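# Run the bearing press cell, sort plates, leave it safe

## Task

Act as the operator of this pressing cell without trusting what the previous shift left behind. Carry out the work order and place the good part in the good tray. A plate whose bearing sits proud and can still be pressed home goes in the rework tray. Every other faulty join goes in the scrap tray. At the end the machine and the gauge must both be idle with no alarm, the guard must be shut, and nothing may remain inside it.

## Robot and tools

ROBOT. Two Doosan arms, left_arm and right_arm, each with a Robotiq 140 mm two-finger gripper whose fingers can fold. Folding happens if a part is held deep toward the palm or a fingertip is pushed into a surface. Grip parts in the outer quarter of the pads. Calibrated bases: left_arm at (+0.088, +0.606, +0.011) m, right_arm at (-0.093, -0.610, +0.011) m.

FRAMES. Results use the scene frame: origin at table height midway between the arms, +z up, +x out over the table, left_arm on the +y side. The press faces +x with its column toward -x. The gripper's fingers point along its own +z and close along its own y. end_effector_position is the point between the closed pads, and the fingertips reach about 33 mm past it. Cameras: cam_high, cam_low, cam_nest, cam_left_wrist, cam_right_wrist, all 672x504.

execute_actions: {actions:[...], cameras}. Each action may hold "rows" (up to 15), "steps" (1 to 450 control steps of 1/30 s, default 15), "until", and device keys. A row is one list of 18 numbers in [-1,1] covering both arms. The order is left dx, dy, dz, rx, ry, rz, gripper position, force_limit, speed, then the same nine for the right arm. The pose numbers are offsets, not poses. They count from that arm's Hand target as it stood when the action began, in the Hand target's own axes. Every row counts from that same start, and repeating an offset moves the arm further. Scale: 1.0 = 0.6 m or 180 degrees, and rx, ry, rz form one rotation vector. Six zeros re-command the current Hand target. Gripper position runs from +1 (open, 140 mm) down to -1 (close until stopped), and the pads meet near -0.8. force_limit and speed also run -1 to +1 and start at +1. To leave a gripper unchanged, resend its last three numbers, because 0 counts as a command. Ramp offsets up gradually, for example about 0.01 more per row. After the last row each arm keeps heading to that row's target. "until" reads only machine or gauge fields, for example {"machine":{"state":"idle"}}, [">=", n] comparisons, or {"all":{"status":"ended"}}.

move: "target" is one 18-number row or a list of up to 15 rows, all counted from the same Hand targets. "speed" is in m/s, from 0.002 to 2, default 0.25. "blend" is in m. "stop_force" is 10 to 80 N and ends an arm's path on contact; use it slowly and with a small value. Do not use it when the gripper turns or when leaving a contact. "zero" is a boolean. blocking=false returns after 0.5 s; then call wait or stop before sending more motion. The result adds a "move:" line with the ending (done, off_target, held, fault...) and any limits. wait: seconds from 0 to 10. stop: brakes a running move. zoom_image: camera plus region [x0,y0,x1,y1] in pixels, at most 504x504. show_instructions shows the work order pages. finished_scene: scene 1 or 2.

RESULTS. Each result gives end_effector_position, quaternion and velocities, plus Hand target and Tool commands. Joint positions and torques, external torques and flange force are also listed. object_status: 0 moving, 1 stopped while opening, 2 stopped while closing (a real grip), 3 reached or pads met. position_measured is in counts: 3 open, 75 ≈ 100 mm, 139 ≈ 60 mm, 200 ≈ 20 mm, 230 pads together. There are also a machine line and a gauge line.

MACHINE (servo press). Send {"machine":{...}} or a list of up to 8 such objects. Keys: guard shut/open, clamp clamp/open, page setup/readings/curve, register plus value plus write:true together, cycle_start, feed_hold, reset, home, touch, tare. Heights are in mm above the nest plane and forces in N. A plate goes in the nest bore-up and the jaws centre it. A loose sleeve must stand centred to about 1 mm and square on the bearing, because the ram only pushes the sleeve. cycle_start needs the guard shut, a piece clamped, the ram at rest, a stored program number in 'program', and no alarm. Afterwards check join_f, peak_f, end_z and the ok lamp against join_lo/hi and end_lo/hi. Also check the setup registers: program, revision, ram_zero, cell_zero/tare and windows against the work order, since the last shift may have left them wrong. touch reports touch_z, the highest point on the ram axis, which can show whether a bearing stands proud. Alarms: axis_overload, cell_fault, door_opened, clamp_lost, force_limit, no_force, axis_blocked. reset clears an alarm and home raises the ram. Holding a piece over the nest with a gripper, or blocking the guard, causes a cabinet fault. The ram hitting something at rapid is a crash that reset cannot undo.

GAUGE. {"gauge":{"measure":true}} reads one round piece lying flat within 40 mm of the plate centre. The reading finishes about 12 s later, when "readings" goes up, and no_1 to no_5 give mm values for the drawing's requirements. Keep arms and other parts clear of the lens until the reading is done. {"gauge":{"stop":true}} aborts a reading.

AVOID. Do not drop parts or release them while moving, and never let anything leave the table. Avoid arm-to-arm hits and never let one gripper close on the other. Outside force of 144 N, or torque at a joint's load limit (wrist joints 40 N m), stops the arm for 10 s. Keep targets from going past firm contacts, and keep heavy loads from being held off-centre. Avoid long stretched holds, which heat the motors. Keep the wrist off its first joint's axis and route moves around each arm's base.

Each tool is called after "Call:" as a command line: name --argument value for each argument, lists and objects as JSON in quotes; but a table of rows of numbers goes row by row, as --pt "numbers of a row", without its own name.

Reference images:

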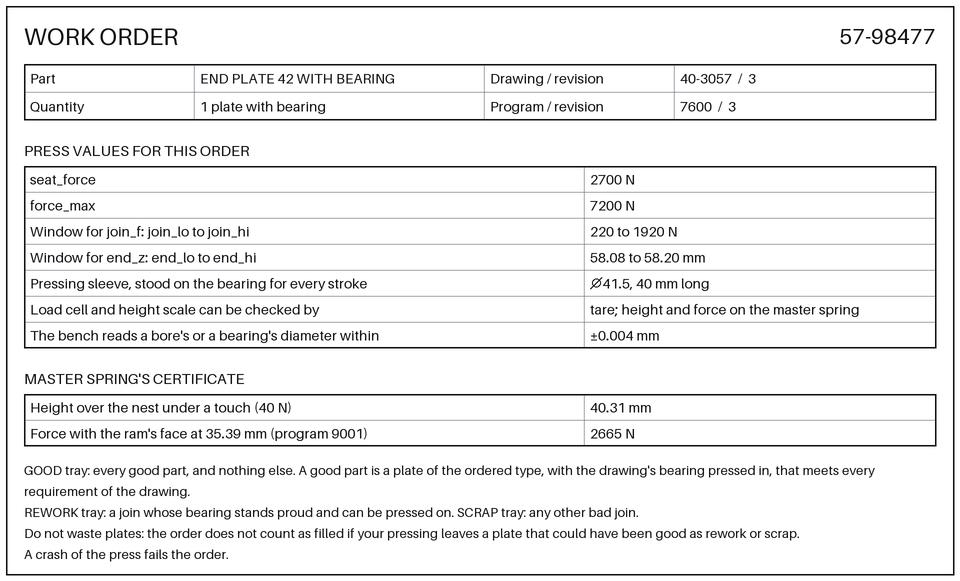

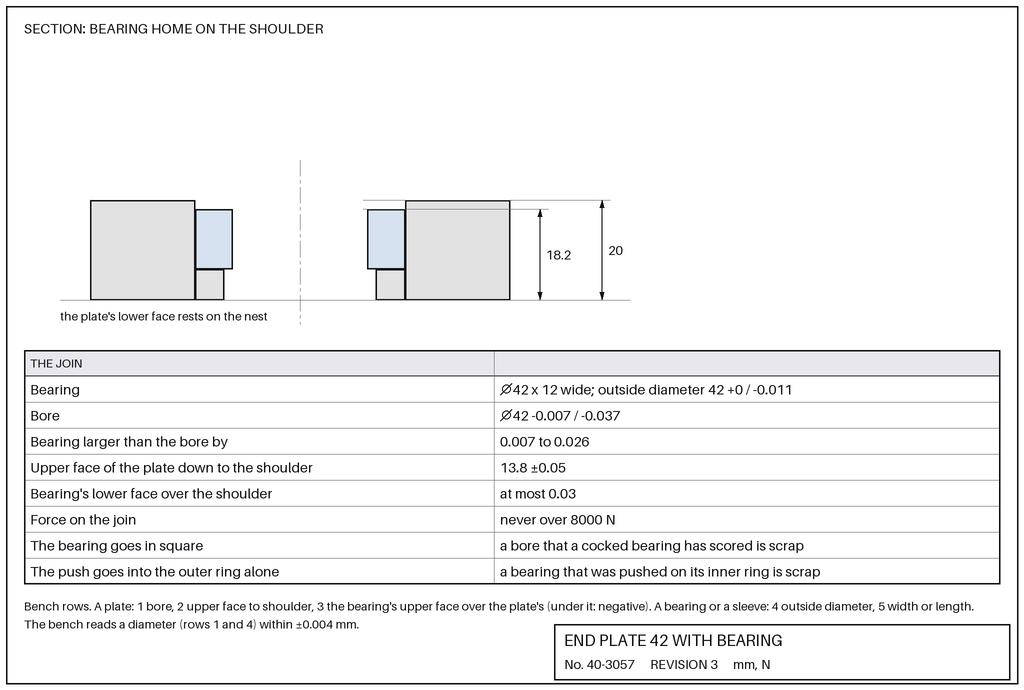

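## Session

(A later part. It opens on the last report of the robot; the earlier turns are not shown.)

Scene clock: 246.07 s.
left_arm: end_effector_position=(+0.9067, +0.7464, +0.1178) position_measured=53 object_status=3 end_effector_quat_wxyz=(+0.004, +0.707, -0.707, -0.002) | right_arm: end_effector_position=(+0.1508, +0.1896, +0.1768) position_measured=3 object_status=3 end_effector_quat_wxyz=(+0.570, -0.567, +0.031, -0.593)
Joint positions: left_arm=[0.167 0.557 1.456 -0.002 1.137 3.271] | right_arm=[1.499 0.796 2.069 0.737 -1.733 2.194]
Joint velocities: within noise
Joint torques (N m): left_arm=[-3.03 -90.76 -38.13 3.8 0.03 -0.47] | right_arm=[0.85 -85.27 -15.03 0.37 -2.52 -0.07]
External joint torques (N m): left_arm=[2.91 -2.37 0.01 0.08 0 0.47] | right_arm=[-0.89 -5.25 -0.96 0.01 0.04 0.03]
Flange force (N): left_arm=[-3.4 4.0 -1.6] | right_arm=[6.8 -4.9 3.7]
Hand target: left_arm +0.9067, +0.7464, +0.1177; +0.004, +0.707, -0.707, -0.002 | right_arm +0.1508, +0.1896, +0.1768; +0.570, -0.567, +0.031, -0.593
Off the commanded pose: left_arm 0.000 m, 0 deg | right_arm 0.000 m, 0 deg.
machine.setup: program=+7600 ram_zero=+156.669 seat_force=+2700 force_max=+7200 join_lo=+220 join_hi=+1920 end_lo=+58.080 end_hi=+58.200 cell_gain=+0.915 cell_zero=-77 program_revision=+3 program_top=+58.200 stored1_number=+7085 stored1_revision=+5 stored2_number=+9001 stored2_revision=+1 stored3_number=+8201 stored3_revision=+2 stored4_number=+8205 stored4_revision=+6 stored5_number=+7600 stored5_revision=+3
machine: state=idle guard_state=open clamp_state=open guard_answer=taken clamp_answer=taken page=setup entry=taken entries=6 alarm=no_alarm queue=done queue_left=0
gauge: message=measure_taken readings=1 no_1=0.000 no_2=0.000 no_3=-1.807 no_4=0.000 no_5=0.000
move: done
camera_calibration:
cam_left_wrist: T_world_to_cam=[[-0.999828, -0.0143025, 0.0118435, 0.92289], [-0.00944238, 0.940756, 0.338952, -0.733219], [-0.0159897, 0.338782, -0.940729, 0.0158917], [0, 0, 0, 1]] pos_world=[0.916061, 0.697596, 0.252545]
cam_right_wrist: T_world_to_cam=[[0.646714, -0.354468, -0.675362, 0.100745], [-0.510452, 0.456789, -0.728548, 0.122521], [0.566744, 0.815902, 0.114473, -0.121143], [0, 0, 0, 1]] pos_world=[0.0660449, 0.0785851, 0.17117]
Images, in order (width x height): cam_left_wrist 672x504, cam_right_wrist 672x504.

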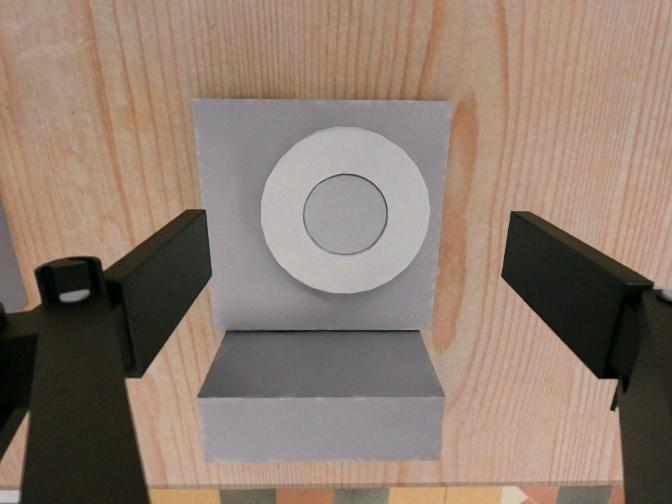

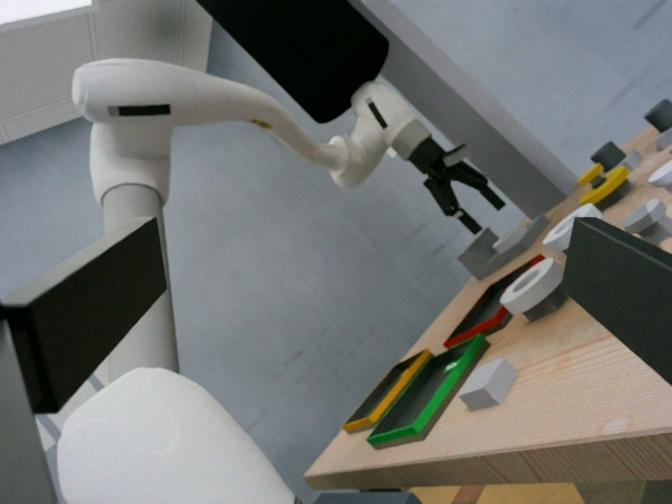

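Call:
move --target '[0.003,0.003,0.096,0,0,0,0.6,0.2,-0.8,0,0,0,0,0,0,1,1,1]' --speed 0.08 --cameras '[]'

Call:
execute_actions --actions '[{"rows":[[0,0,0,0,0,0,-1,0.2,-0.9,0,0,0,0,0,0,1,1,1]],"steps":75}]' --cameras '["cam_left_wrist"]'

Scene clock: 247.37 s.
left_arm: end_effector_position=(+0.9045, +0.7444, +0.0603) position_measured=53 object_status=3 end_effector_quat_wxyz=(+0.004, +0.707, -0.707, -0.002) | right_arm: end_effector_position=(+0.1508, +0.1896, +0.1768) position_measured=3 object_status=3 end_effector_quat_wxyz=(+0.570, -0.567, +0.031, -0.593)
Joint positions: left_arm=[0.165 0.597 1.505 -0.002 1.048 3.269] | right_arm=[1.499 0.796 2.069 0.737 -1.733 2.194]
Joint velocities: within noise
Joint torques (N m): left_arm=[-3.08 -92.34 -36.22 3.64 -0.06 -0.41] | right_arm=[1.03 -85.39 -15.08 0.38 -2.58 -0.05]
External joint torques (N m): left_arm=[3.24 -2.68 -0.21 0.06 0.08 0.41] | right_arm=[-0.99 -5.91 -1.07 0 0.07 0.02]
Flange force (N): left_arm=[-3.8 3.7 -2.4] | right_arm=[7.6 -5.5 4.2]
Hand target: left_arm +0.9045, +0.7444, +0.0602; +0.004, +0.707, -0.707, -0.002 | right_arm +0.1508, +0.1896, +0.1768; +0.570, -0.567, +0.031, -0.593
Off the commanded pose: left_arm 0.000 m, 0 deg | right_arm 0.000 m, 0 deg.
machine.setup: program=+7600 ram_zero=+156.669 seat_force=+2700 force_max=+7200 join_lo=+220 join_hi=+1920 end_lo=+58.080 end_hi=+58.200 cell_gain=+0.915 cell_zero=-77 program_revision=+3 program_top=+58.200 stored1_number=+7085 stored1_revision=+5 stored2_number=+9001 stored2_revision=+1 stored3_number=+8201 stored3_revision=+2 stored4_number=+8205 stored4_revision=+6 stored5_number=+7600 stored5_revision=+3
machine: state=idle guard_state=open clamp_state=open guard_answer=taken clamp_answer=taken page=setup entry=taken entries=6 alarm=no_alarm queue=done queue_left=0
gauge: message=measure_taken readings=1 no_1=0.000 no_2=0.000 no_3=-1.807 no_4=0.000 no_5=0.000
move: done
No camera images: "cameras" was empty.

Scene clock: 250.07 s.
left_arm: end_effector_position=(+0.9045, +0.7444, +0.0602) position_measured=105 object_status=2 end_effector_quat_wxyz=(+0.004, +0.707, -0.707, -0.002) | right_arm: end_effector_position=(+0.1508, +0.1896, +0.1768) position_measured=3 object_status=3 end_effector_quat_wxyz=(+0.570, -0.567, +0.031, -0.593)
Joint positions: left_arm=[0.165 0.597 1.505 -0.002 1.047 3.269] | right_arm=[1.499 0.796 2.069 0.737 -1.733 2.194]
Joint velocities: within noise
Joint torques (N m): left_arm=[-3.01 -78.2 -29.47 3.55 -0.56 -0.63] | right_arm=[0.82 -85.35 -14.86 0.35 -2.59 -0.02]
External joint torques (N m): left_arm=[2.67 -17.39 -7.18 0.17 0.58 0.63] | right_arm=[-0.8 -6 -1.33 0.03 0.08 -0.01]
Flange force (N): left_arm=[-2.8 7.0 -19.8] | right_arm=[7.2 -6.0 4.3]
Hand target: left_arm +0.9045, +0.7444, +0.0602; +0.004, +0.707, -0.707, -0.002 | right_arm +0.1508, +0.1896, +0.1768; +0.570, -0.567, +0.031, -0.593
Off the commanded pose: left_arm 0.000 m, 0 deg | right_arm 0.000 m, 0 deg.
machine.setup: program=+7600 ram_zero=+156.669 seat_force=+2700 force_max=+7200 join_lo=+220 join_hi=+1920 end_lo=+58.080 end_hi=+58.200 cell_gain=+0.915 cell_zero=-77 program_revision=+3 program_top=+58.200 stored1_number=+7085 stored1_revision=+5 stored2_number=+9001 stored2_revision=+1 stored3_number=+8201 stored3_revision=+2 stored4_number=+8205 stored4_revision=+6 stored5_number=+7600 stored5_revision=+3
machine: state=idle guard_state=open clamp_state=open guard_answer=taken clamp_answer=taken page=setup entry=taken entries=6 alarm=no_alarm queue=done queue_left=0
gauge: message=measure_taken readings=1 no_1=0.000 no_2=0.000 no_3=-1.807 no_4=0.000 no_5=0.000
camera_calibration:
cam_left_wrist: T_world_to_cam=[[-0.999828, -0.0143025, 0.0118435, 0.921345], [-0.00944238, 0.940756, 0.338952, -0.711929], [-0.0159897, 0.338782, -0.940729, -0.0376858], [0, 0, 0, 1]] pos_world=[0.913861, 0.695696, 0.194945]
Images, in order (width x height): cam_left_wrist 672x504.

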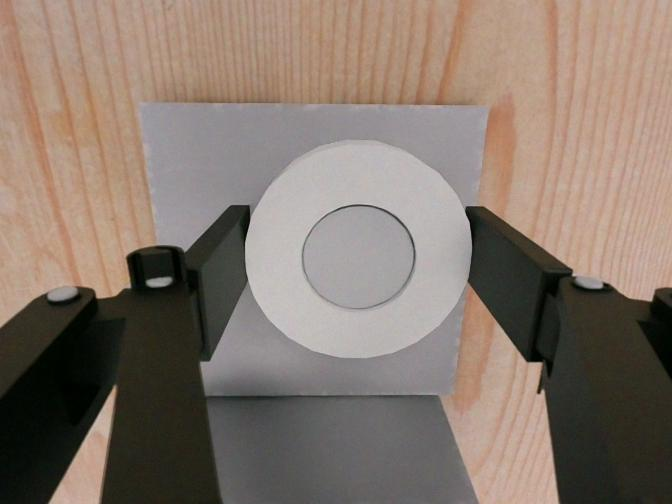

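Call:
move --pt "0 0 -0.083 0 0 0 -1 0.2 -0.9 0 0 0 0 0 0 1 1 1" --pt "0.283 0.333 -0.1 0 0 0 -1 0.2 -0.9 0 0 0 0 0 0 1 1 1" --pt "0.214 0.5275 -0.05 0 0 0 -1 0.2 -0.9 0 0 0 0 0 0 1 1 1" --speed 0.18 --blend 0.01 --cameras '["cam_left_wrist"]'

Scene clock: 253.30 s.
left_arm: end_effector_position=(+0.5884, +0.6159, +0.0931) position_measured=105 object_status=2 end_effector_quat_wxyz=(+0.004, +0.707, -0.707, -0.002) | right_arm: end_effector_position=(+0.1508, +0.1896, +0.1768) position_measured=3 object_status=3 end_effector_quat_wxyz=(+0.570, -0.567, +0.031, -0.593)
Joint positions: left_arm=[-0.009 0.112 2.144 -0.004 0.893 3.096] | right_arm=[1.499 0.796 2.069 0.737 -1.733 2.194]
Joint velocities: within noise
Joint torques (N m): left_arm=[-3.37 -43.27 -33.96 3.24 0.23 -0.34] | right_arm=[0.65 -85.54 -15.12 0.33 -2.56 -0.07]
External joint torques (N m): left_arm=[3.03 -1.02 1.05 0.09 -0.22 0.34] | right_arm=[-0.64 -5.43 -0.82 0.04 0.06 0.03]
Flange force (N): left_arm=[-6.6 3.1 0.2] | right_arm=[7.1 -5.3 3.3]
Hand target: left_arm +0.5883, +0.6159, +0.0931; +0.004, +0.707, -0.707, -0.002 | right_arm +0.1508, +0.1896, +0.1768; +0.570, -0.567, +0.031, -0.593
Off the commanded pose: left_arm 0.000 m, 0 deg | right_arm 0.000 m, 0 deg.
machine.setup: program=+7600 ram_zero=+156.669 seat_force=+2700 force_max=+7200 join_lo=+220 join_hi=+1920 end_lo=+58.080 end_hi=+58.200 cell_gain=+0.915 cell_zero=-77 program_revision=+3 program_top=+58.200 stored1_number=+7085 stored1_revision=+5 stored2_number=+9001 stored2_revision=+1 stored3_number=+8201 stored3_revision=+2 stored4_number=+8205 stored4_revision=+6 stored5_number=+7600 stored5_revision=+3
machine: state=idle guard_state=open clamp_state=open guard_answer=taken clamp_answer=taken page=setup entry=taken entries=6 alarm=no_alarm queue=done queue_left=0
gauge: message=measure_taken readings=1 no_1=0.000 no_2=0.000 no_3=-1.807 no_4=0.000 no_5=0.000
move: done
camera_calibration:
cam_left_wrist: T_world_to_cam=[[-0.999828, -0.0143025, 0.0118435, 0.603071], [-0.00944238, 0.940756, 0.338952, -0.605084], [-0.0159897, 0.338782, -0.940729, 0.0317771], [0, 0, 0, 1]] pos_world=[0.597761, 0.567096, 0.227845]
Images, in order (width x height): cam_left_wrist 672x504.

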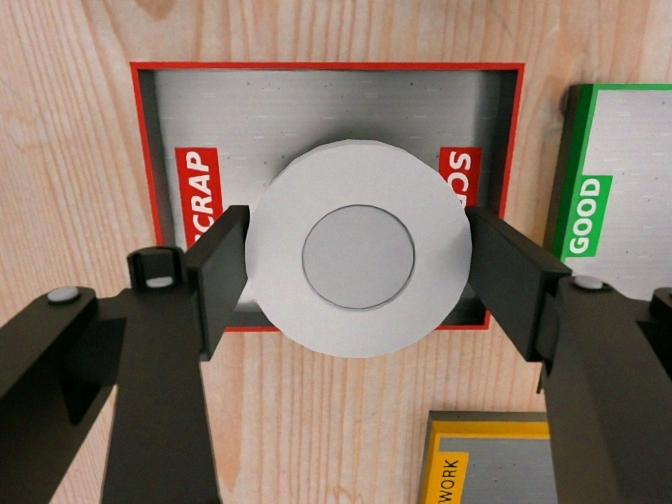

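Call:
move --target '[0,-0.0217,0.075,0,0,0,-1,0.2,-0.9,0,0,0,0,0,0,1,1,1]' --speed 0.12 --cameras '[]'

Call:
move --target '[0,0,0.033,0,0,0,-1,0.2,-0.9,0,0,0,0,0,0,1,1,1]' --speed 0.015 --stop_force 12 --cameras '["cam_left_wrist"]'

Scene clock: 254.33 s.
left_arm: end_effector_position=(+0.6010, +0.6158, +0.0480) position_measured=105 object_status=2 end_effector_quat_wxyz=(+0.004, +0.707, -0.707, -0.002) | right_arm: end_effector_position=(+0.1508, +0.1896, +0.1768) position_measured=3 object_status=3 end_effector_quat_wxyz=(+0.570, -0.567, +0.031, -0.593)
Joint positions: left_arm=[-0.008 0.189 2.159 -0.005 0.802 3.098] | right_arm=[1.499 0.796 2.069 0.737 -1.733 2.194]
Joint velocities: within noise
Joint torques (N m): left_arm=[-2.61 -49.56 -30.87 2.94 0.1 -0.42] | right_arm=[0.49 -85.43 -15.24 0.34 -2.53 -0.04]
External joint torques (N m): left_arm=[2.54 -0.29 0.6 0.13 -0.09 0.42] | right_arm=[-0.46 -5.99 -0.89 0.04 0.03 0.01]
Flange force (N): left_arm=[-5.7 1.2 0.2] | right_arm=[7.7 -6.1 3.4]
Hand target: left_arm +0.6010, +0.6158, +0.0480; +0.004, +0.707, -0.707, -0.002 | right_arm +0.1508, +0.1896, +0.1768; +0.570, -0.567, +0.031, -0.593
Off the commanded pose: left_arm 0.000 m, 0 deg | right_arm 0.000 m, 0 deg.
machine.setup: program=+7600 ram_zero=+156.669 seat_force=+2700 force_max=+7200 join_lo=+220 join_hi=+1920 end_lo=+58.080 end_hi=+58.200 cell_gain=+0.915 cell_zero=-77 program_revision=+3 program_top=+58.200 stored1_number=+7085 stored1_revision=+5 stored2_number=+9001 stored2_revision=+1 stored3_number=+8201 stored3_revision=+2 stored4_number=+8205 stored4_revision=+6 stored5_number=+7600 stored5_revision=+3
machine: state=idle guard_state=open clamp_state=open guard_answer=taken clamp_answer=taken page=setup entry=taken entries=6 alarm=no_alarm queue=done queue_left=0
gauge: message=measure_taken readings=1 no_1=0.000 no_2=0.000 no_3=-1.807 no_4=0.000 no_5=0.000
move: done
No camera images: "cameras" was empty.

Scene clock: 255.73 s.
left_arm: end_effector_position=(+0.6009, +0.6157, +0.0360) position_measured=105 object_status=2 end_effector_quat_wxyz=(+0.004, +0.707, -0.707, -0.002) | right_arm: end_effector_position=(+0.1508, +0.1896, +0.1768) position_measured=3 object_status=3 end_effector_quat_wxyz=(+0.570, -0.567, +0.031, -0.593)
Joint positions: left_arm=[-0.008 0.205 2.168 -0.005 0.776 3.098] | right_arm=[1.499 0.796 2.069 0.737 -1.733 2.194]
Joint velocities: within noise
Joint torques (N m): left_arm=[-3.28 -34.28 -23.89 2.7 -2.87 -0.54] | right_arm=[0.73 -85.41 -15.26 0.23 -2.59 -0.12]
External joint torques (N m): left_arm=[3.15 -16.47 -5.65 0.29 2.88 0.54] | right_arm=[-0.72 -5.75 -0.83 0.15 0.09 0.08]
Flange force (N): left_arm=[-6.9 10.9 -33.2] | right_arm=[7.5 -5.6 3.4]
Hand target: left_arm +0.6009, +0.6157, +0.0360; +0.004, +0.707, -0.707, -0.002 (not the last commanded pose) | right_arm +0.1508, +0.1896, +0.1768; +0.570, -0.567, +0.031, -0.593
Off the commanded pose: left_arm 0.008 m, 0 deg | right_arm 0.000 m, 0 deg.
machine.setup: program=+7600 ram_zero=+156.669 seat_force=+2700 force_max=+7200 join_lo=+220 join_hi=+1920 end_lo=+58.080 end_hi=+58.200 cell_gain=+0.915 cell_zero=-77 program_revision=+3 program_top=+58.200 stored1_number=+7085 stored1_revision=+5 stored2_number=+9001 stored2_revision=+1 stored3_number=+8201 stored3_revision=+2 stored4_number=+8205 stored4_revision=+6 stored5_number=+7600 stored5_revision=+3
machine: state=idle guard_state=open clamp_state=open guard_answer=taken clamp_answer=taken page=setup entry=taken entries=6 alarm=no_alarm queue=done queue_left=0
gauge: message=measure_taken readings=1 no_1=0.000 no_2=0.000 no_3=-1.807 no_4=0.000 no_5=0.000
move: contact (left_arm)
camera_calibration:
cam_left_wrist: T_world_to_cam=[[-0.999827, -0.014395, 0.0118093, 0.616301], [-0.00954151, 0.940766, 0.338921, -0.585457], [-0.0159886, 0.33875, -0.940741, -0.0216857], [0, 0, 0, 1]] pos_world=[0.610261, 0.566996, 0.170745]
Images, in order (width x height): cam_left_wrist 672x504.

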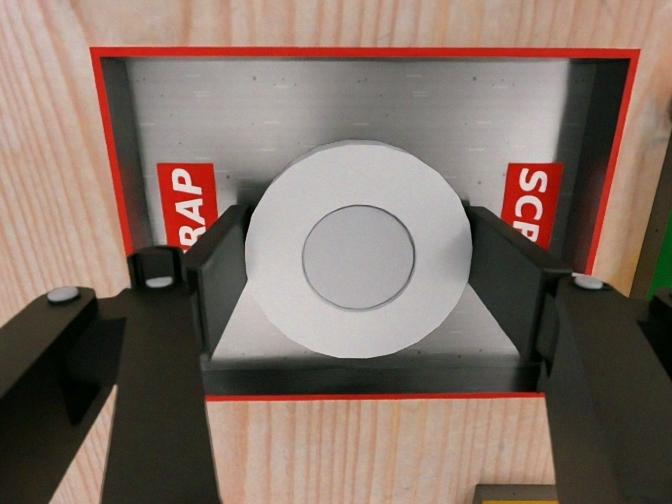

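Call:
execute_actions --actions '[{"rows":[[0,0,0,0,0,0,0.45,0.2,-0.8,0,0,0,0,0,0,1,1,1]],"steps":30}]' --cameras '[]'

Call:
move --pt "0 0 -0.13 0 0 0 0.45 0.2 -0.8 0 0 0 0 0 0 1 1 1" --pt "0.257 -0.112 -0.13 0 0 0 0.45 0.2 -0.8 0 0 0 0 0 0 1 1 1" --speed 0.2 --cameras '["cam_left_wrist"]'

Scene clock: 257.07 s.
left_arm: end_effector_position=(+0.6009, +0.6157, +0.0360) position_measured=72 object_status=3 end_effector_quat_wxyz=(+0.004, +0.707, -0.707, -0.002) | right_arm: end_effector_position=(+0.1508, +0.1896, +0.1768) position_measured=3 object_status=3 end_effector_quat_wxyz=(+0.570, -0.567, +0.031, -0.593)
Joint positions: left_arm=[-0.008 0.205 2.168 -0.005 0.776 3.098] | right_arm=[1.499 0.796 2.069 0.737 -1.733 2.194]
Joint velocities: within noise
Joint torques (N m): left_arm=[-3.02 -47.95 -28.87 2.94 0.12 -0.48] | right_arm=[0.75 -85.37 -14.91 0.34 -2.59 -0.06]
External joint torques (N m): left_arm=[2.82 -2.61 -0.61 0.05 -0.1 0.48] | right_arm=[-0.72 -5.9 -1.21 0.04 0.09 0.03]
Flange force (N): left_arm=[-6.3 2.2 -3.9] | right_arm=[7.2 -5.9 4.0]
Hand target: left_arm +0.6009, +0.6157, +0.0360; +0.004, +0.707, -0.707, -0.002 | right_arm +0.1508, +0.1896, +0.1768; +0.570, -0.567, +0.031, -0.593
Off the commanded pose: left_arm 0.000 m, 0 deg | right_arm 0.000 m, 0 deg.
machine.setup: program=+7600 ram_zero=+156.669 seat_force=+2700 force_max=+7200 join_lo=+220 join_hi=+1920 end_lo=+58.080 end_hi=+58.200 cell_gain=+0.915 cell_zero=-77 program_revision=+3 program_top=+58.200 stored1_number=+7085 stored1_revision=+5 stored2_number=+9001 stored2_revision=+1 stored3_number=+8201 stored3_revision=+2 stored4_number=+8205 stored4_revision=+6 stored5_number=+7600 stored5_revision=+3
machine: state=idle guard_state=open clamp_state=open guard_answer=taken clamp_answer=taken page=setup entry=taken entries=6 alarm=no_alarm queue=done queue_left=0
gauge: message=measure_taken readings=1 no_1=0.000 no_2=0.000 no_3=-1.807 no_4=0.000 no_5=0.000
No camera images: "cameras" was empty.

Scene clock: 258.83 s.
left_arm: end_effector_position=(+0.6688, +0.4619, +0.1139) position_measured=72 object_status=3 end_effector_quat_wxyz=(+0.004, +0.707, -0.707, -0.002) | right_arm: end_effector_position=(+0.1508, +0.1896, +0.1768) position_measured=3 object_status=3 end_effector_quat_wxyz=(+0.570, -0.567, +0.031, -0.593)
Joint positions: left_arm=[-0.26 0.231 1.95 -0.006 0.967 2.846] | right_arm=[1.499 0.796 2.069 0.737 -1.733 2.194]
Joint velocities: within noise
Joint torques (N m): left_arm=[-2.95 -55.57 -33.54 3.51 0.03 -0.41] | right_arm=[0.8 -85.4 -15.34 0.37 -2.54 0]
External joint torques (N m): left_arm=[2.86 -3.24 -1.23 0 -0.03 0.41] | right_arm=[-0.76 -6.1 -0.85 0.01 0.02 -0.03]
Flange force (N): left_arm=[-5.8 0.7 -4.2] | right_arm=[8.1 -5.9 3.7]
Hand target: left_arm +0.6689, +0.4618, +0.1139; +0.004, +0.707, -0.707, -0.002 | right_arm +0.1508, +0.1896, +0.1768; +0.570, -0.567, +0.031, -0.593
Off the commanded pose: left_arm 0.000 m, 0 deg | right_arm 0.000 m, 0 deg.
machine.setup: program=+7600 ram_zero=+156.669 seat_force=+2700 force_max=+7200 join_lo=+220 join_hi=+1920 end_lo=+58.080 end_hi=+58.200 cell_gain=+0.915 cell_zero=-77 program_revision=+3 program_top=+58.200 stored1_number=+7085 stored1_revision=+5 stored2_number=+9001 stored2_revision=+1 stored3_number=+8201 stored3_revision=+2 stored4_number=+8205 stored4_revision=+6 stored5_number=+7600 stored5_revision=+3
machine: state=idle guard_state=open clamp_state=open guard_answer=taken clamp_answer=taken page=setup entry=taken entries=6 alarm=no_alarm queue=done queue_left=0
gauge: message=measure_taken readings=1 no_1=0.000 no_2=0.000 no_3=-1.807 no_4=0.000 no_5=0.000
move: done
camera_calibration:
cam_left_wrist: T_world_to_cam=[[-0.999827, -0.0143947, 0.011811, 0.681055], [-0.00954218, 0.940798, 0.338833, -0.466512], [-0.0159891, 0.338661, -0.940772, 0.104828], [0, 0, 0, 1]] pos_world=[0.678161, 0.413196, 0.248645]
Images, in order (width x height): cam_left_wrist 672x504.

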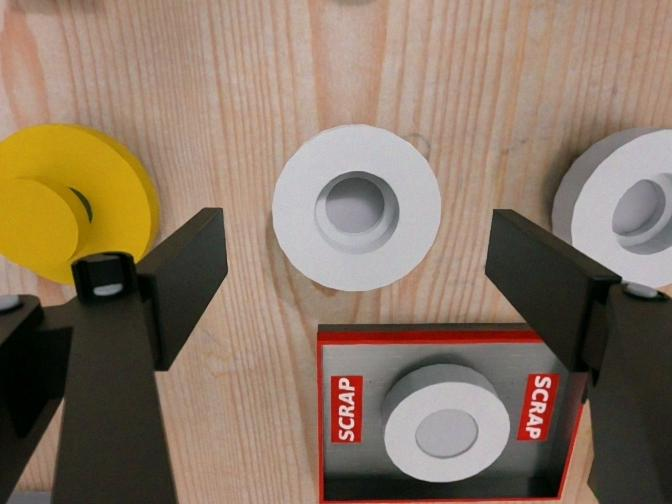

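Call:
move --target '[-0.0025,-0.002,0.1065,0,0,0,0.45,0.2,-0.8,0,0,0,0,0,0,1,1,1]' --speed 0.12 --cameras '[]'

Call:
execute_actions --actions '[{"rows":[[0,0,0,0,0,0,-1,0.2,-0.9,0,0,0,0,0,0,1,1,1]],"steps":60}]' --cameras '["cam_left_wrist"]'

Scene clock: 259.97 s.
left_arm: end_effector_position=(+0.6696, +0.4631, +0.0501) position_measured=72 object_status=3 end_effector_quat_wxyz=(+0.004, +0.707, -0.707, -0.002) | right_arm: end_effector_position=(+0.1508, +0.1896, +0.1768) position_measured=3 object_status=3 end_effector_quat_wxyz=(+0.570, -0.567, +0.031, -0.593)
Joint positions: left_arm=[-0.258 0.301 2 -0.007 0.847 2.85] | right_arm=[1.499 0.796 2.069 0.737 -1.733 2.194]
Joint velocities: within noise
Joint torques (N m): left_arm=[-2.83 -59.01 -30.92 3.12 0.19 -0.44] | right_arm=[0.99 -85.3 -15.09 0.28 -2.56 0]
External joint torques (N m): left_arm=[2.85 -3.77 -0.7 0.08 -0.19 0.44] | right_arm=[-0.98 -5.83 -1.01 0.1 0.05 -0.03]
Flange force (N): left_arm=[-6.1 2.1 -4.6] | right_arm=[7.5 -5.6 4.0]
Hand target: left_arm +0.6696, +0.4631, +0.0500; +0.004, +0.707, -0.707, -0.002 | right_arm +0.1508, +0.1896, +0.1768; +0.570, -0.567, +0.031, -0.593
Off the commanded pose: left_arm 0.000 m, 0 deg | right_arm 0.000 m, 0 deg.
machine.setup: program=+7600 ram_zero=+156.669 seat_force=+2700 force_max=+7200 join_lo=+220 join_hi=+1920 end_lo=+58.080 end_hi=+58.200 cell_gain=+0.915 cell_zero=-77 program_revision=+3 program_top=+58.200 stored1_number=+7085 stored1_revision=+5 stored2_number=+9001 stored2_revision=+1 stored3_number=+8201 stored3_revision=+2 stored4_number=+8205 stored4_revision=+6 stored5_number=+7600 stored5_revision=+3
machine: state=idle guard_state=open clamp_state=open guard_answer=taken clamp_answer=taken page=setup entry=taken entries=6 alarm=no_alarm queue=done queue_left=0
gauge: message=measure_taken readings=1 no_1=0.000 no_2=0.000 no_3=-1.807 no_4=0.000 no_5=0.000
move: done
No camera images: "cameras" was empty.

Scene clock: 262.17 s.
left_arm: end_effector_position=(+0.6696, +0.4631, +0.0500) position_measured=105 object_status=2 end_effector_quat_wxyz=(+0.004, +0.707, -0.707, -0.002) | right_arm: end_effector_position=(+0.1508, +0.1896, +0.1768) position_measured=3 object_status=3 end_effector_quat_wxyz=(+0.570, -0.567, +0.031, -0.593)
Joint positions: left_arm=[-0.258 0.301 2 -0.007 0.847 2.85] | right_arm=[1.499 0.796 2.069 0.737 -1.733 2.194]
Joint velocities: within noise
Joint torques (N m): left_arm=[-3.43 -47.33 -25.98 2.99 -1.6 -0.37] | right_arm=[0.86 -85.35 -15.07 0.38 -2.57 -0.03]
External joint torques (N m): left_arm=[3.5 -15.03 -5.58 0.21 1.59 0.37] | right_arm=[-0.91 -5.33 -1.07 0.01 0.08 0]
Flange force (N): left_arm=[-8.1 6.4 -24.6] | right_arm=[6.7 -5.1 4.0]
Hand target: left_arm +0.6696, +0.4631, +0.0500; +0.004, +0.707, -0.707, -0.002 | right_arm +0.1508, +0.1896, +0.1768; +0.570, -0.567, +0.031, -0.593
Off the commanded pose: left_arm 0.000 m, 0 deg | right_arm 0.000 m, 0 deg.
machine.setup: program=+7600 ram_zero=+156.669 seat_force=+2700 force_max=+7200 join_lo=+220 join_hi=+1920 end_lo=+58.080 end_hi=+58.200 cell_gain=+0.915 cell_zero=-77 program_revision=+3 program_top=+58.200 stored1_number=+7085 stored1_revision=+5 stored2_number=+9001 stored2_revision=+1 stored3_number=+8201 stored3_revision=+2 stored4_number=+8205 stored4_revision=+6 stored5_number=+7600 stored5_revision=+3
machine: state=idle guard_state=open clamp_state=open guard_answer=taken clamp_answer=taken page=setup entry=taken entries=6 alarm=no_alarm queue=done queue_left=0
gauge: message=measure_taken readings=1 no_1=0.000 no_2=0.000 no_3=-1.807 no_4=0.000 no_5=0.000
camera_calibration:
cam_left_wrist: T_world_to_cam=[[-0.999827, -0.014395, 0.0118093, 0.682627], [-0.00954151, 0.940766, 0.338921, -0.445986], [-0.0159886, 0.33875, -0.940741, 0.0442764], [0, 0, 0, 1]] pos_world=[0.678961, 0.414396, 0.184745]
Images, in order (width x height): cam_left_wrist 672x504.

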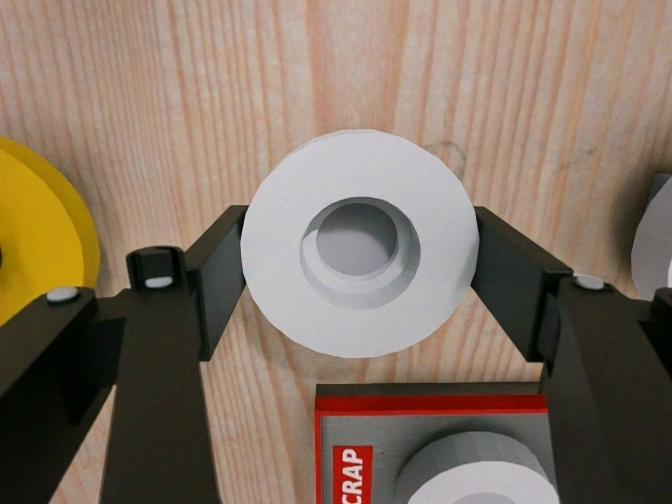

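Call:
move --pt "0 0 -0.1 0 0 0 -1 0.2 -0.9 0 0 0 0 0 0 1 1 1" --pt "-0.468 -0.392 -0.1 0 0 0 -1 0.2 -0.9 0 0 0 0 0 0 1 1 1" --pt "-0.468 -0.392 -0.026 0 0 0 -1 0.2 -0.9 0 0 0 0 0 0 1 1 1" --speed 0.18 --blend 0.01 --cameras '["cam_left_wrist"]'

Call:
move --target '[0,0,0.025,0,0,0,-1,0.2,-0.9,0,0,0,0,0,0,1,1,1]' --speed 0.015 --stop_force 12 --cameras '["cam_left_wrist"]'

Scene clock: 265.43 s.
left_arm: end_effector_position=(+0.9046, +0.7442, +0.0630) position_measured=105 object_status=2 end_effector_quat_wxyz=(+0.004, +0.707, -0.707, -0.002) | right_arm: end_effector_position=(+0.1508, +0.1896, +0.1768) position_measured=3 object_status=3 end_effector_quat_wxyz=(+0.570, -0.567, +0.031, -0.593)
Joint positions: left_arm=[0.165 0.595 1.503 -0.002 1.052 3.268] | right_arm=[1.499 0.796 2.069 0.737 -1.733 2.194]
Joint velocities: within noise
Joint torques (N m): left_arm=[-2.52 -94.58 -37.34 3.63 0.09 -0.38] | right_arm=[0.63 -85.36 -15.24 0.34 -2.57 -0.06]
External joint torques (N m): left_arm=[2.17 -1.22 0.52 0.11 -0.07 0.38] | right_arm=[-0.58 -6.58 -1.12 0.05 0.05 0.03]
Flange force (N): left_arm=[-2.5 3.4 -0.5] | right_arm=[8.3 -6.7 3.9]
Hand target: left_arm +0.9046, +0.7442, +0.0629; +0.004, +0.707, -0.707, -0.002 | right_arm +0.1508, +0.1896, +0.1768; +0.570, -0.567, +0.031, -0.593
Off the commanded pose: left_arm 0.000 m, 0 deg | right_arm 0.000 m, 0 deg.
machine.setup: program=+7600 ram_zero=+156.669 seat_force=+2700 force_max=+7200 join_lo=+220 join_hi=+1920 end_lo=+58.080 end_hi=+58.200 cell_gain=+0.915 cell_zero=-77 program_revision=+3 program_top=+58.200 stored1_number=+7085 stored1_revision=+5 stored2_number=+9001 stored2_revision=+1 stored3_number=+8201 stored3_revision=+2 stored4_number=+8205 stored4_revision=+6 stored5_number=+7600 stored5_revision=+3
machine: state=idle guard_state=open clamp_state=open guard_answer=taken clamp_answer=taken page=setup entry=taken entries=6 alarm=no_alarm queue=done queue_left=0
gauge: message=measure_taken readings=1 no_1=0.000 no_2=0.000 no_3=-1.807 no_4=0.000 no_5=0.000
move: done
camera_calibration:
cam_left_wrist: T_world_to_cam=[[-0.999827, -0.0143967, 0.01181, 0.921479], [-0.00954235, 0.940755, 0.338953, -0.712502], [-0.0159901, 0.338782, -0.940729, -0.0349482], [0, 0, 0, 1]] pos_world=[0.913961, 0.695396, 0.197745]
Images, in order (width x height): cam_left_wrist 672x504.

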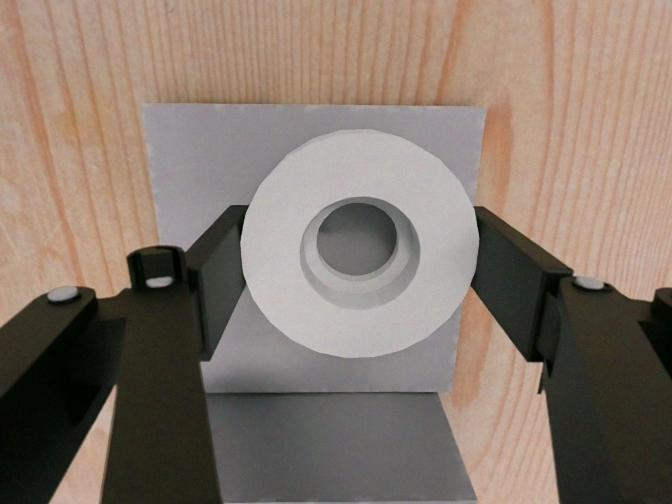

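Scene clock: 266.57 s.
left_arm: end_effector_position=(+0.9046, +0.7442, +0.0552) position_measured=105 object_status=2 end_effector_quat_wxyz=(+0.004, +0.707, -0.707, -0.002) | right_arm: end_effector_position=(+0.1508, +0.1896, +0.1768) position_measured=3 object_status=3 end_effector_quat_wxyz=(+0.570, -0.567, +0.031, -0.593)
Joint positions: left_arm=[0.165 0.601 1.508 -0.002 1.04 3.268] | right_arm=[1.499 0.796 2.069 0.737 -1.733 2.194]
Joint velocities: within noise
Joint torques (N m): left_arm=[-3.5 -73.45 -29.79 3.66 -2.38 -0.46] | right_arm=[0.6 -85.51 -14.88 0.4 -2.56 -0.06]
External joint torques (N m): left_arm=[3.93 -21.7 -6.44 0.04 2.4 0.46] | right_arm=[-0.53 -5.78 -1.05 -0.03 0.05 0.03]
Flange force (N): left_arm=[-3.1 12.9 -25.6] | right_arm=[7.2 -5.8 3.6]
Hand target: left_arm +0.9046, +0.7442, +0.0551; +0.004, +0.707, -0.707, -0.002 (not the last commanded pose) | right_arm +0.1508, +0.1896, +0.1768; +0.570, -0.567, +0.031, -0.593
Off the commanded pose: left_arm 0.007 m, 0 deg | right_arm 0.000 m, 0 deg.
machine.setup: program=+7600 ram_zero=+156.669 seat_force=+2700 force_max=+7200 join_lo=+220 join_hi=+1920 end_lo=+58.080 end_hi=+58.200 cell_gain=+0.915 cell_zero=-77 program_revision=+3 program_top=+58.200 stored1_number=+7085 stored1_revision=+5 stored2_number=+9001 stored2_revision=+1 stored3_number=+8201 stored3_revision=+2 stored4_number=+8205 stored4_revision=+6 stored5_number=+7600 stored5_revision=+3
machine: state=idle guard_state=open clamp_state=open guard_answer=taken clamp_answer=taken page=setup entry=taken entries=6 alarm=no_alarm queue=done queue_left=0
gauge: message=measure_taken readings=1 no_1=0.000 no_2=0.000 no_3=-1.807 no_4=0.000 no_5=0.000
move: contact (left_arm)
camera_calibration:
cam_left_wrist: T_world_to_cam=[[-0.999827, -0.0144548, 0.0116819, 0.921636], [-0.00964102, 0.940765, 0.338922, -0.709769], [-0.0158889, 0.33875, -0.940742, -0.0423545], [0, 0, 0, 1]] pos_world=[0.913961, 0.695396, 0.189945]
Images, in order (width x height): cam_left_wrist 672x504.

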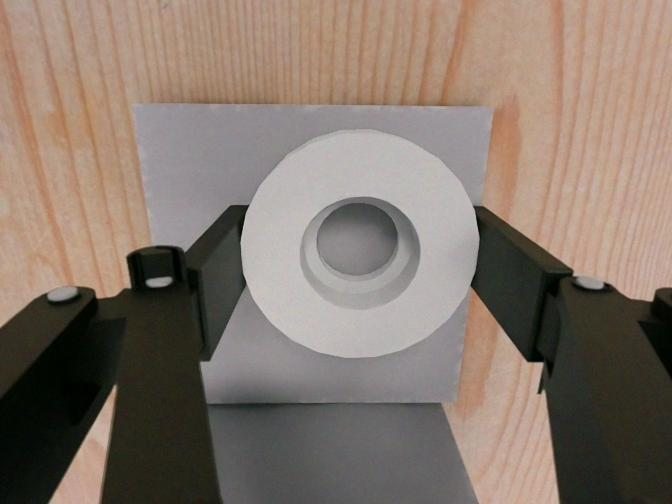

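Call:
execute_actions --actions '[{"rows":[[0,0,0,0,0,0,0.45,0.2,-0.8,0,0,0,0,0,0,1,1,1]],"steps":30}]' --cameras '[]'

Call:
move --pt "0 0 -0.09 0 0 0 0.45 0.2 -0.8 0 0 0 0 0 0 1 1 1" --pt "0.373 0.333 -0.1 0 0 0 0.45 0.2 -0.8 0 0 0 0 0 0 1 1 1" --speed 0.2 --cameras '[]'

Call:
execute_actions --actions '[{"gauge":{"measure":true},"steps":400,"until":{"gauge":{"readings":[">",1]}}}]' --cameras '["cam_left_wrist"]'

Scene clock: 267.93 s.
left_arm: end_effector_position=(+0.9046, +0.7442, +0.0551) position_measured=72 object_status=3 end_effector_quat_wxyz=(+0.004, +0.707, -0.707, -0.002) | right_arm: end_effector_position=(+0.1508, +0.1896, +0.1768) position_measured=3 object_status=3 end_effector_quat_wxyz=(+0.570, -0.567, +0.031, -0.593)
Joint positions: left_arm=[0.165 0.601 1.508 -0.002 1.04 3.268] | right_arm=[1.499 0.796 2.069 0.737 -1.733 2.194]
Joint velocities: within noise
Joint torques (N m): left_arm=[-3.11 -91.94 -35.66 3.61 0.06 -0.45] | right_arm=[0.95 -85.16 -15.11 0.31 -2.57 -0.02]
External joint torques (N m): left_arm=[3.23 -3.14 -0.56 0.07 -0.04 0.45] | right_arm=[-0.89 -6.2 -0.99 0.06 0.06 -0.02]
Flange force (N): left_arm=[-3.9 3.6 -2.9] | right_arm=[8.1 -6.0 4.1]
Hand target: left_arm +0.9046, +0.7442, +0.0551; +0.004, +0.707, -0.707, -0.002 | right_arm +0.1508, +0.1896, +0.1768; +0.570, -0.567, +0.031, -0.593
Off the commanded pose: left_arm 0.000 m, 0 deg | right_arm 0.000 m, 0 deg.
machine.setup: program=+7600 ram_zero=+156.669 seat_force=+2700 force_max=+7200 join_lo=+220 join_hi=+1920 end_lo=+58.080 end_hi=+58.200 cell_gain=+0.915 cell_zero=-77 program_revision=+3 program_top=+58.200 stored1_number=+7085 stored1_revision=+5 stored2_number=+9001 stored2_revision=+1 stored3_number=+8201 stored3_revision=+2 stored4_number=+8205 stored4_revision=+6 stored5_number=+7600 stored5_revision=+3
machine: state=idle guard_state=open clamp_state=open guard_answer=taken clamp_answer=taken page=setup entry=taken entries=6 alarm=no_alarm queue=done queue_left=0
gauge: message=measure_taken readings=1 no_1=0.000 no_2=0.000 no_3=-1.807 no_4=0.000 no_5=0.000
No camera images: "cameras" was empty.

Scene clock: 270.27 s.
left_arm: end_effector_position=(+0.7055, +0.5204, +0.1173) position_measured=72 object_status=3 end_effector_quat_wxyz=(+0.004, +0.707, -0.707, -0.002) | right_arm: end_effector_position=(+0.1508, +0.1896, +0.1768) position_measured=3 object_status=3 end_effector_quat_wxyz=(+0.570, -0.567, +0.031, -0.593)
Joint positions: left_arm=[-0.153 0.264 1.9 -0.005 0.986 2.953] | right_arm=[1.499 0.796 2.069 0.737 -1.733 2.194]
Joint velocities: within noise
Joint torques (N m): left_arm=[-3.1 -59.58 -35.09 3.35 0.04 -0.36] | right_arm=[0.85 -85.64 -15.35 0.32 -2.54 -0.05]
External joint torques (N m): left_arm=[3.01 -3.02 -0.2 0.23 -0.04 0.36] | right_arm=[-0.83 -5.64 -0.79 0.06 0.04 0.02]
Flange force (N): left_arm=[-5.8 2.9 -3.0] | right_arm=[7.5 -5.3 3.5]
Hand target: left_arm +0.7055, +0.5204, +0.1174; +0.004, +0.707, -0.707, -0.002 | right_arm +0.1508, +0.1896, +0.1768; +0.570, -0.567, +0.031, -0.593
Off the commanded pose: left_arm 0.000 m, 0 deg | right_arm 0.000 m, 0 deg.
machine.setup: program=+7600 ram_zero=+156.669 seat_force=+2700 force_max=+7200 join_lo=+220 join_hi=+1920 end_lo=+58.080 end_hi=+58.200 cell_gain=+0.915 cell_zero=-77 program_revision=+3 program_top=+58.200 stored1_number=+7085 stored1_revision=+5 stored2_number=+9001 stored2_revision=+1 stored3_number=+8201 stored3_revision=+2 stored4_number=+8205 stored4_revision=+6 stored5_number=+7600 stored5_revision=+3
machine: state=idle guard_state=open clamp_state=open guard_answer=taken clamp_answer=taken page=setup entry=taken entries=6 alarm=no_alarm queue=done queue_left=0
gauge: message=measure_taken readings=1 no_1=0.000 no_2=0.000 no_3=-1.807 no_4=0.000 no_5=0.000
move: done
No camera images: "cameras" was empty.

Scene clock: 282.47 s.
left_arm: end_effector_position=(+0.7055, +0.5204, +0.1174) position_measured=72 object_status=3 end_effector_quat_wxyz=(+0.004, +0.707, -0.707, -0.002) | right_arm: end_effector_position=(+0.1508, +0.1896, +0.1768) position_measured=3 object_status=3 end_effector_quat_wxyz=(+0.570, -0.567, +0.031, -0.593)
Joint positions: left_arm=[-0.153 0.263 1.9 -0.005 0.986 2.953] | right_arm=[1.499 0.796 2.069 0.737 -1.733 2.194]
Joint velocities: within noise
Joint torques (N m): left_arm=[-2.76 -59.83 -34.58 3.46 0.02 -0.41] | right_arm=[0.44 -85.45 -15.13 0.38 -2.56 -0.01]
External joint torques (N m): left_arm=[2.69 -2.31 -0.56 0.11 -0.02 0.41] | right_arm=[-0.4 -6 -1.1 0 0.04 -0.02]
Flange force (N): left_arm=[-5.2 1.3 -2.7] | right_arm=[7.4 -6.3 3.6]
Hand target: left_arm +0.7055, +0.5204, +0.1174; +0.004, +0.707, -0.707, -0.002 | right_arm +0.1508, +0.1896, +0.1768; +0.570, -0.567, +0.031, -0.593
Tool commands: left_gripper/position=+0.45 left_gripper/force_limit=+0.2 left_gripper/speed=-0.8 right_gripper/position=+1.0 right_gripper/force_limit=+1.0 right_gripper/speed=+1.0
Off the commanded pose: left_arm 0.000 m, 0 deg | right_arm 0.000 m, 0 deg.
machine.setup: program=+7600 ram_zero=+156.669 seat_force=+2700 force_max=+7200 join_lo=+220 join_hi=+1920 end_lo=+58.080 end_hi=+58.200 cell_gain=+0.915 cell_zero=-77 program_revision=+3 program_top=+58.200 stored1_number=+7085 stored1_revision=+5 stored2_number=+9001 stored2_revision=+1 stored3_number=+8201 stored3_revision=+2 stored4_number=+8205 stored4_revision=+6 stored5_number=+7600 stored5_revision=+3
machine: state=idle guard_state=open clamp_state=open guard_answer=taken clamp_answer=taken page=setup entry=taken entries=6 alarm=no_alarm queue=done queue_left=0
gauge: message=measure_taken readings=2 no_1=41.979 no_2=13.794 no_3=0.000 no_4=0.000 no_5=0.000
camera_calibration:
cam_left_wrist: T_world_to_cam=[[-0.999827, -0.0144548, 0.0116819, 0.718609], [-0.00964102, 0.940765, 0.338922, -0.522227], [-0.0158889, 0.33875, -0.940742, 0.0888085], [0, 0, 0, 1]] pos_world=[0.714861, 0.471596, 0.252145]
Images, in order (width x height): cam_left_wrist 672x504.

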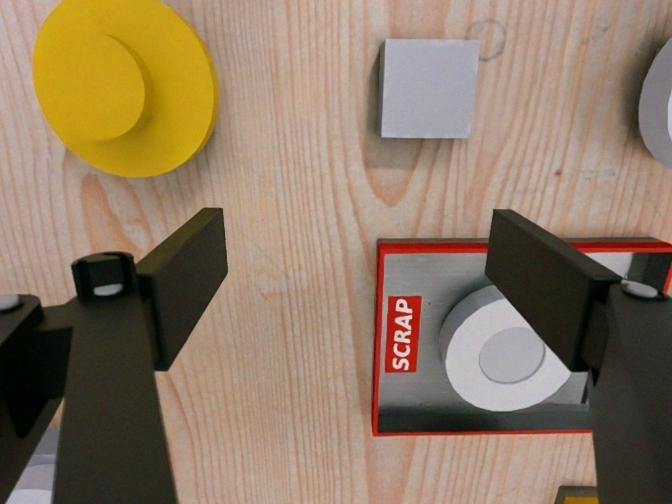

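Call:
move --pt "-0.3733 -0.3318 0 0 0 0 0.45 0.2 -0.8 0 0 0 0 0 0 1 1 1" --pt "-0.3733 -0.3318 0.099 0 0 0 0.45 0.2 -0.8 0 0 0 0 0 0 1 1 1" --speed '[0.3,0.08]' --cameras '["cam_high","cam_left_wrist"]'

Scene clock: 285.50 s.
left_arm: end_effector_position=(+0.9039, +0.7444, +0.0558) position_measured=72 object_status=3 end_effector_quat_wxyz=(+0.004, +0.707, -0.707, -0.002) | right_arm: end_effector_position=(+0.1508, +0.1896, +0.1768) position_measured=3 object_status=3 end_effector_quat_wxyz=(+0.570, -0.567, +0.031, -0.593)
Joint positions: left_arm=[0.165 0.6 1.51 -0.002 1.04 3.269] | right_arm=[1.499 0.796 2.069 0.737 -1.733 2.194]
Joint velocities: within noise
Joint torques (N m): left_arm=[-2.77 -91.14 -35.9 3.63 0.11 -0.42] | right_arm=[0.66 -85.04 -15.1 0.29 -2.57 -0.1]
External joint torques (N m): left_arm=[2.59 -4.61 -0.58 0.06 -0.09 0.42] | right_arm=[-0.65 -5.77 -0.79 0.08 0.07 0.07]
Flange force (N): left_arm=[-2.7 5.5 -4.0] | right_arm=[7.6 -5.7 3.4]
Hand target: left_arm +0.9039, +0.7444, +0.0557; +0.004, +0.707, -0.707, -0.002 | right_arm +0.1508, +0.1896, +0.1768; +0.570, -0.567, +0.031, -0.593
Off the commanded pose: left_arm 0.000 m, 0 deg | right_arm 0.000 m, 0 deg.
machine.setup: program=+7600 ram_zero=+156.669 seat_force=+2700 force_max=+7200 join_lo=+220 join_hi=+1920 end_lo=+58.080 end_hi=+58.200 cell_gain=+0.915 cell_zero=-77 program_revision=+3 program_top=+58.200 stored1_number=+7085 stored1_revision=+5 stored2_number=+9001 stored2_revision=+1 stored3_number=+8201 stored3_revision=+2 stored4_number=+8205 stored4_revision=+6 stored5_number=+7600 stored5_revision=+3
machine: state=idle guard_state=open clamp_state=open guard_answer=taken clamp_answer=taken page=setup entry=taken entries=6 alarm=no_alarm queue=done queue_left=0
gauge: message=measure_taken readings=2 no_1=41.979 no_2=13.794 no_3=0.000 no_4=0.000 no_5=0.000
move: done
camera_calibration:
cam_left_wrist: T_world_to_cam=[[-0.999827, -0.0144553, 0.0116832, 0.920931], [-0.00964249, 0.940797, 0.338833, -0.710206], [-0.0158895, 0.338662, -0.940774, -0.0417069], [0, 0, 0, 1]] pos_world=[0.913261, 0.695596, 0.190645]
Images, in order (width x height): cam_high 672x504, cam_left_wrist 672x504.

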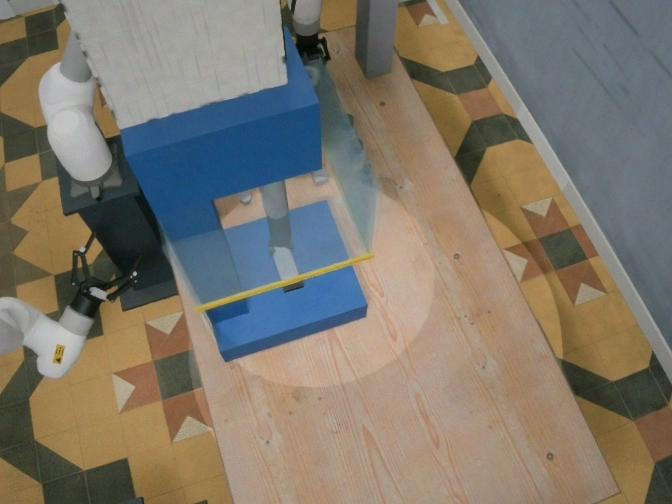

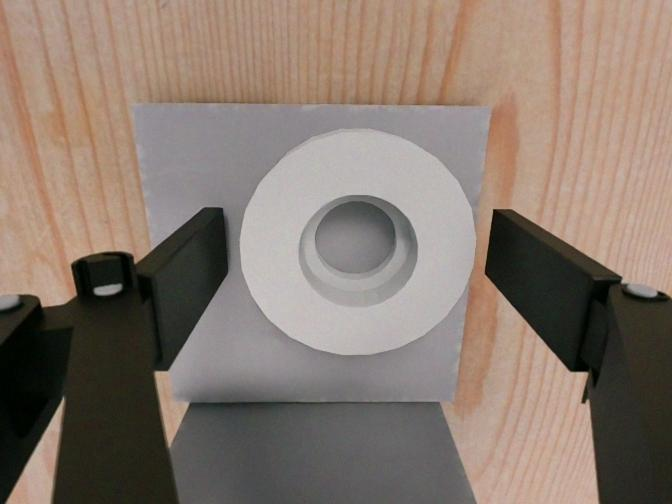

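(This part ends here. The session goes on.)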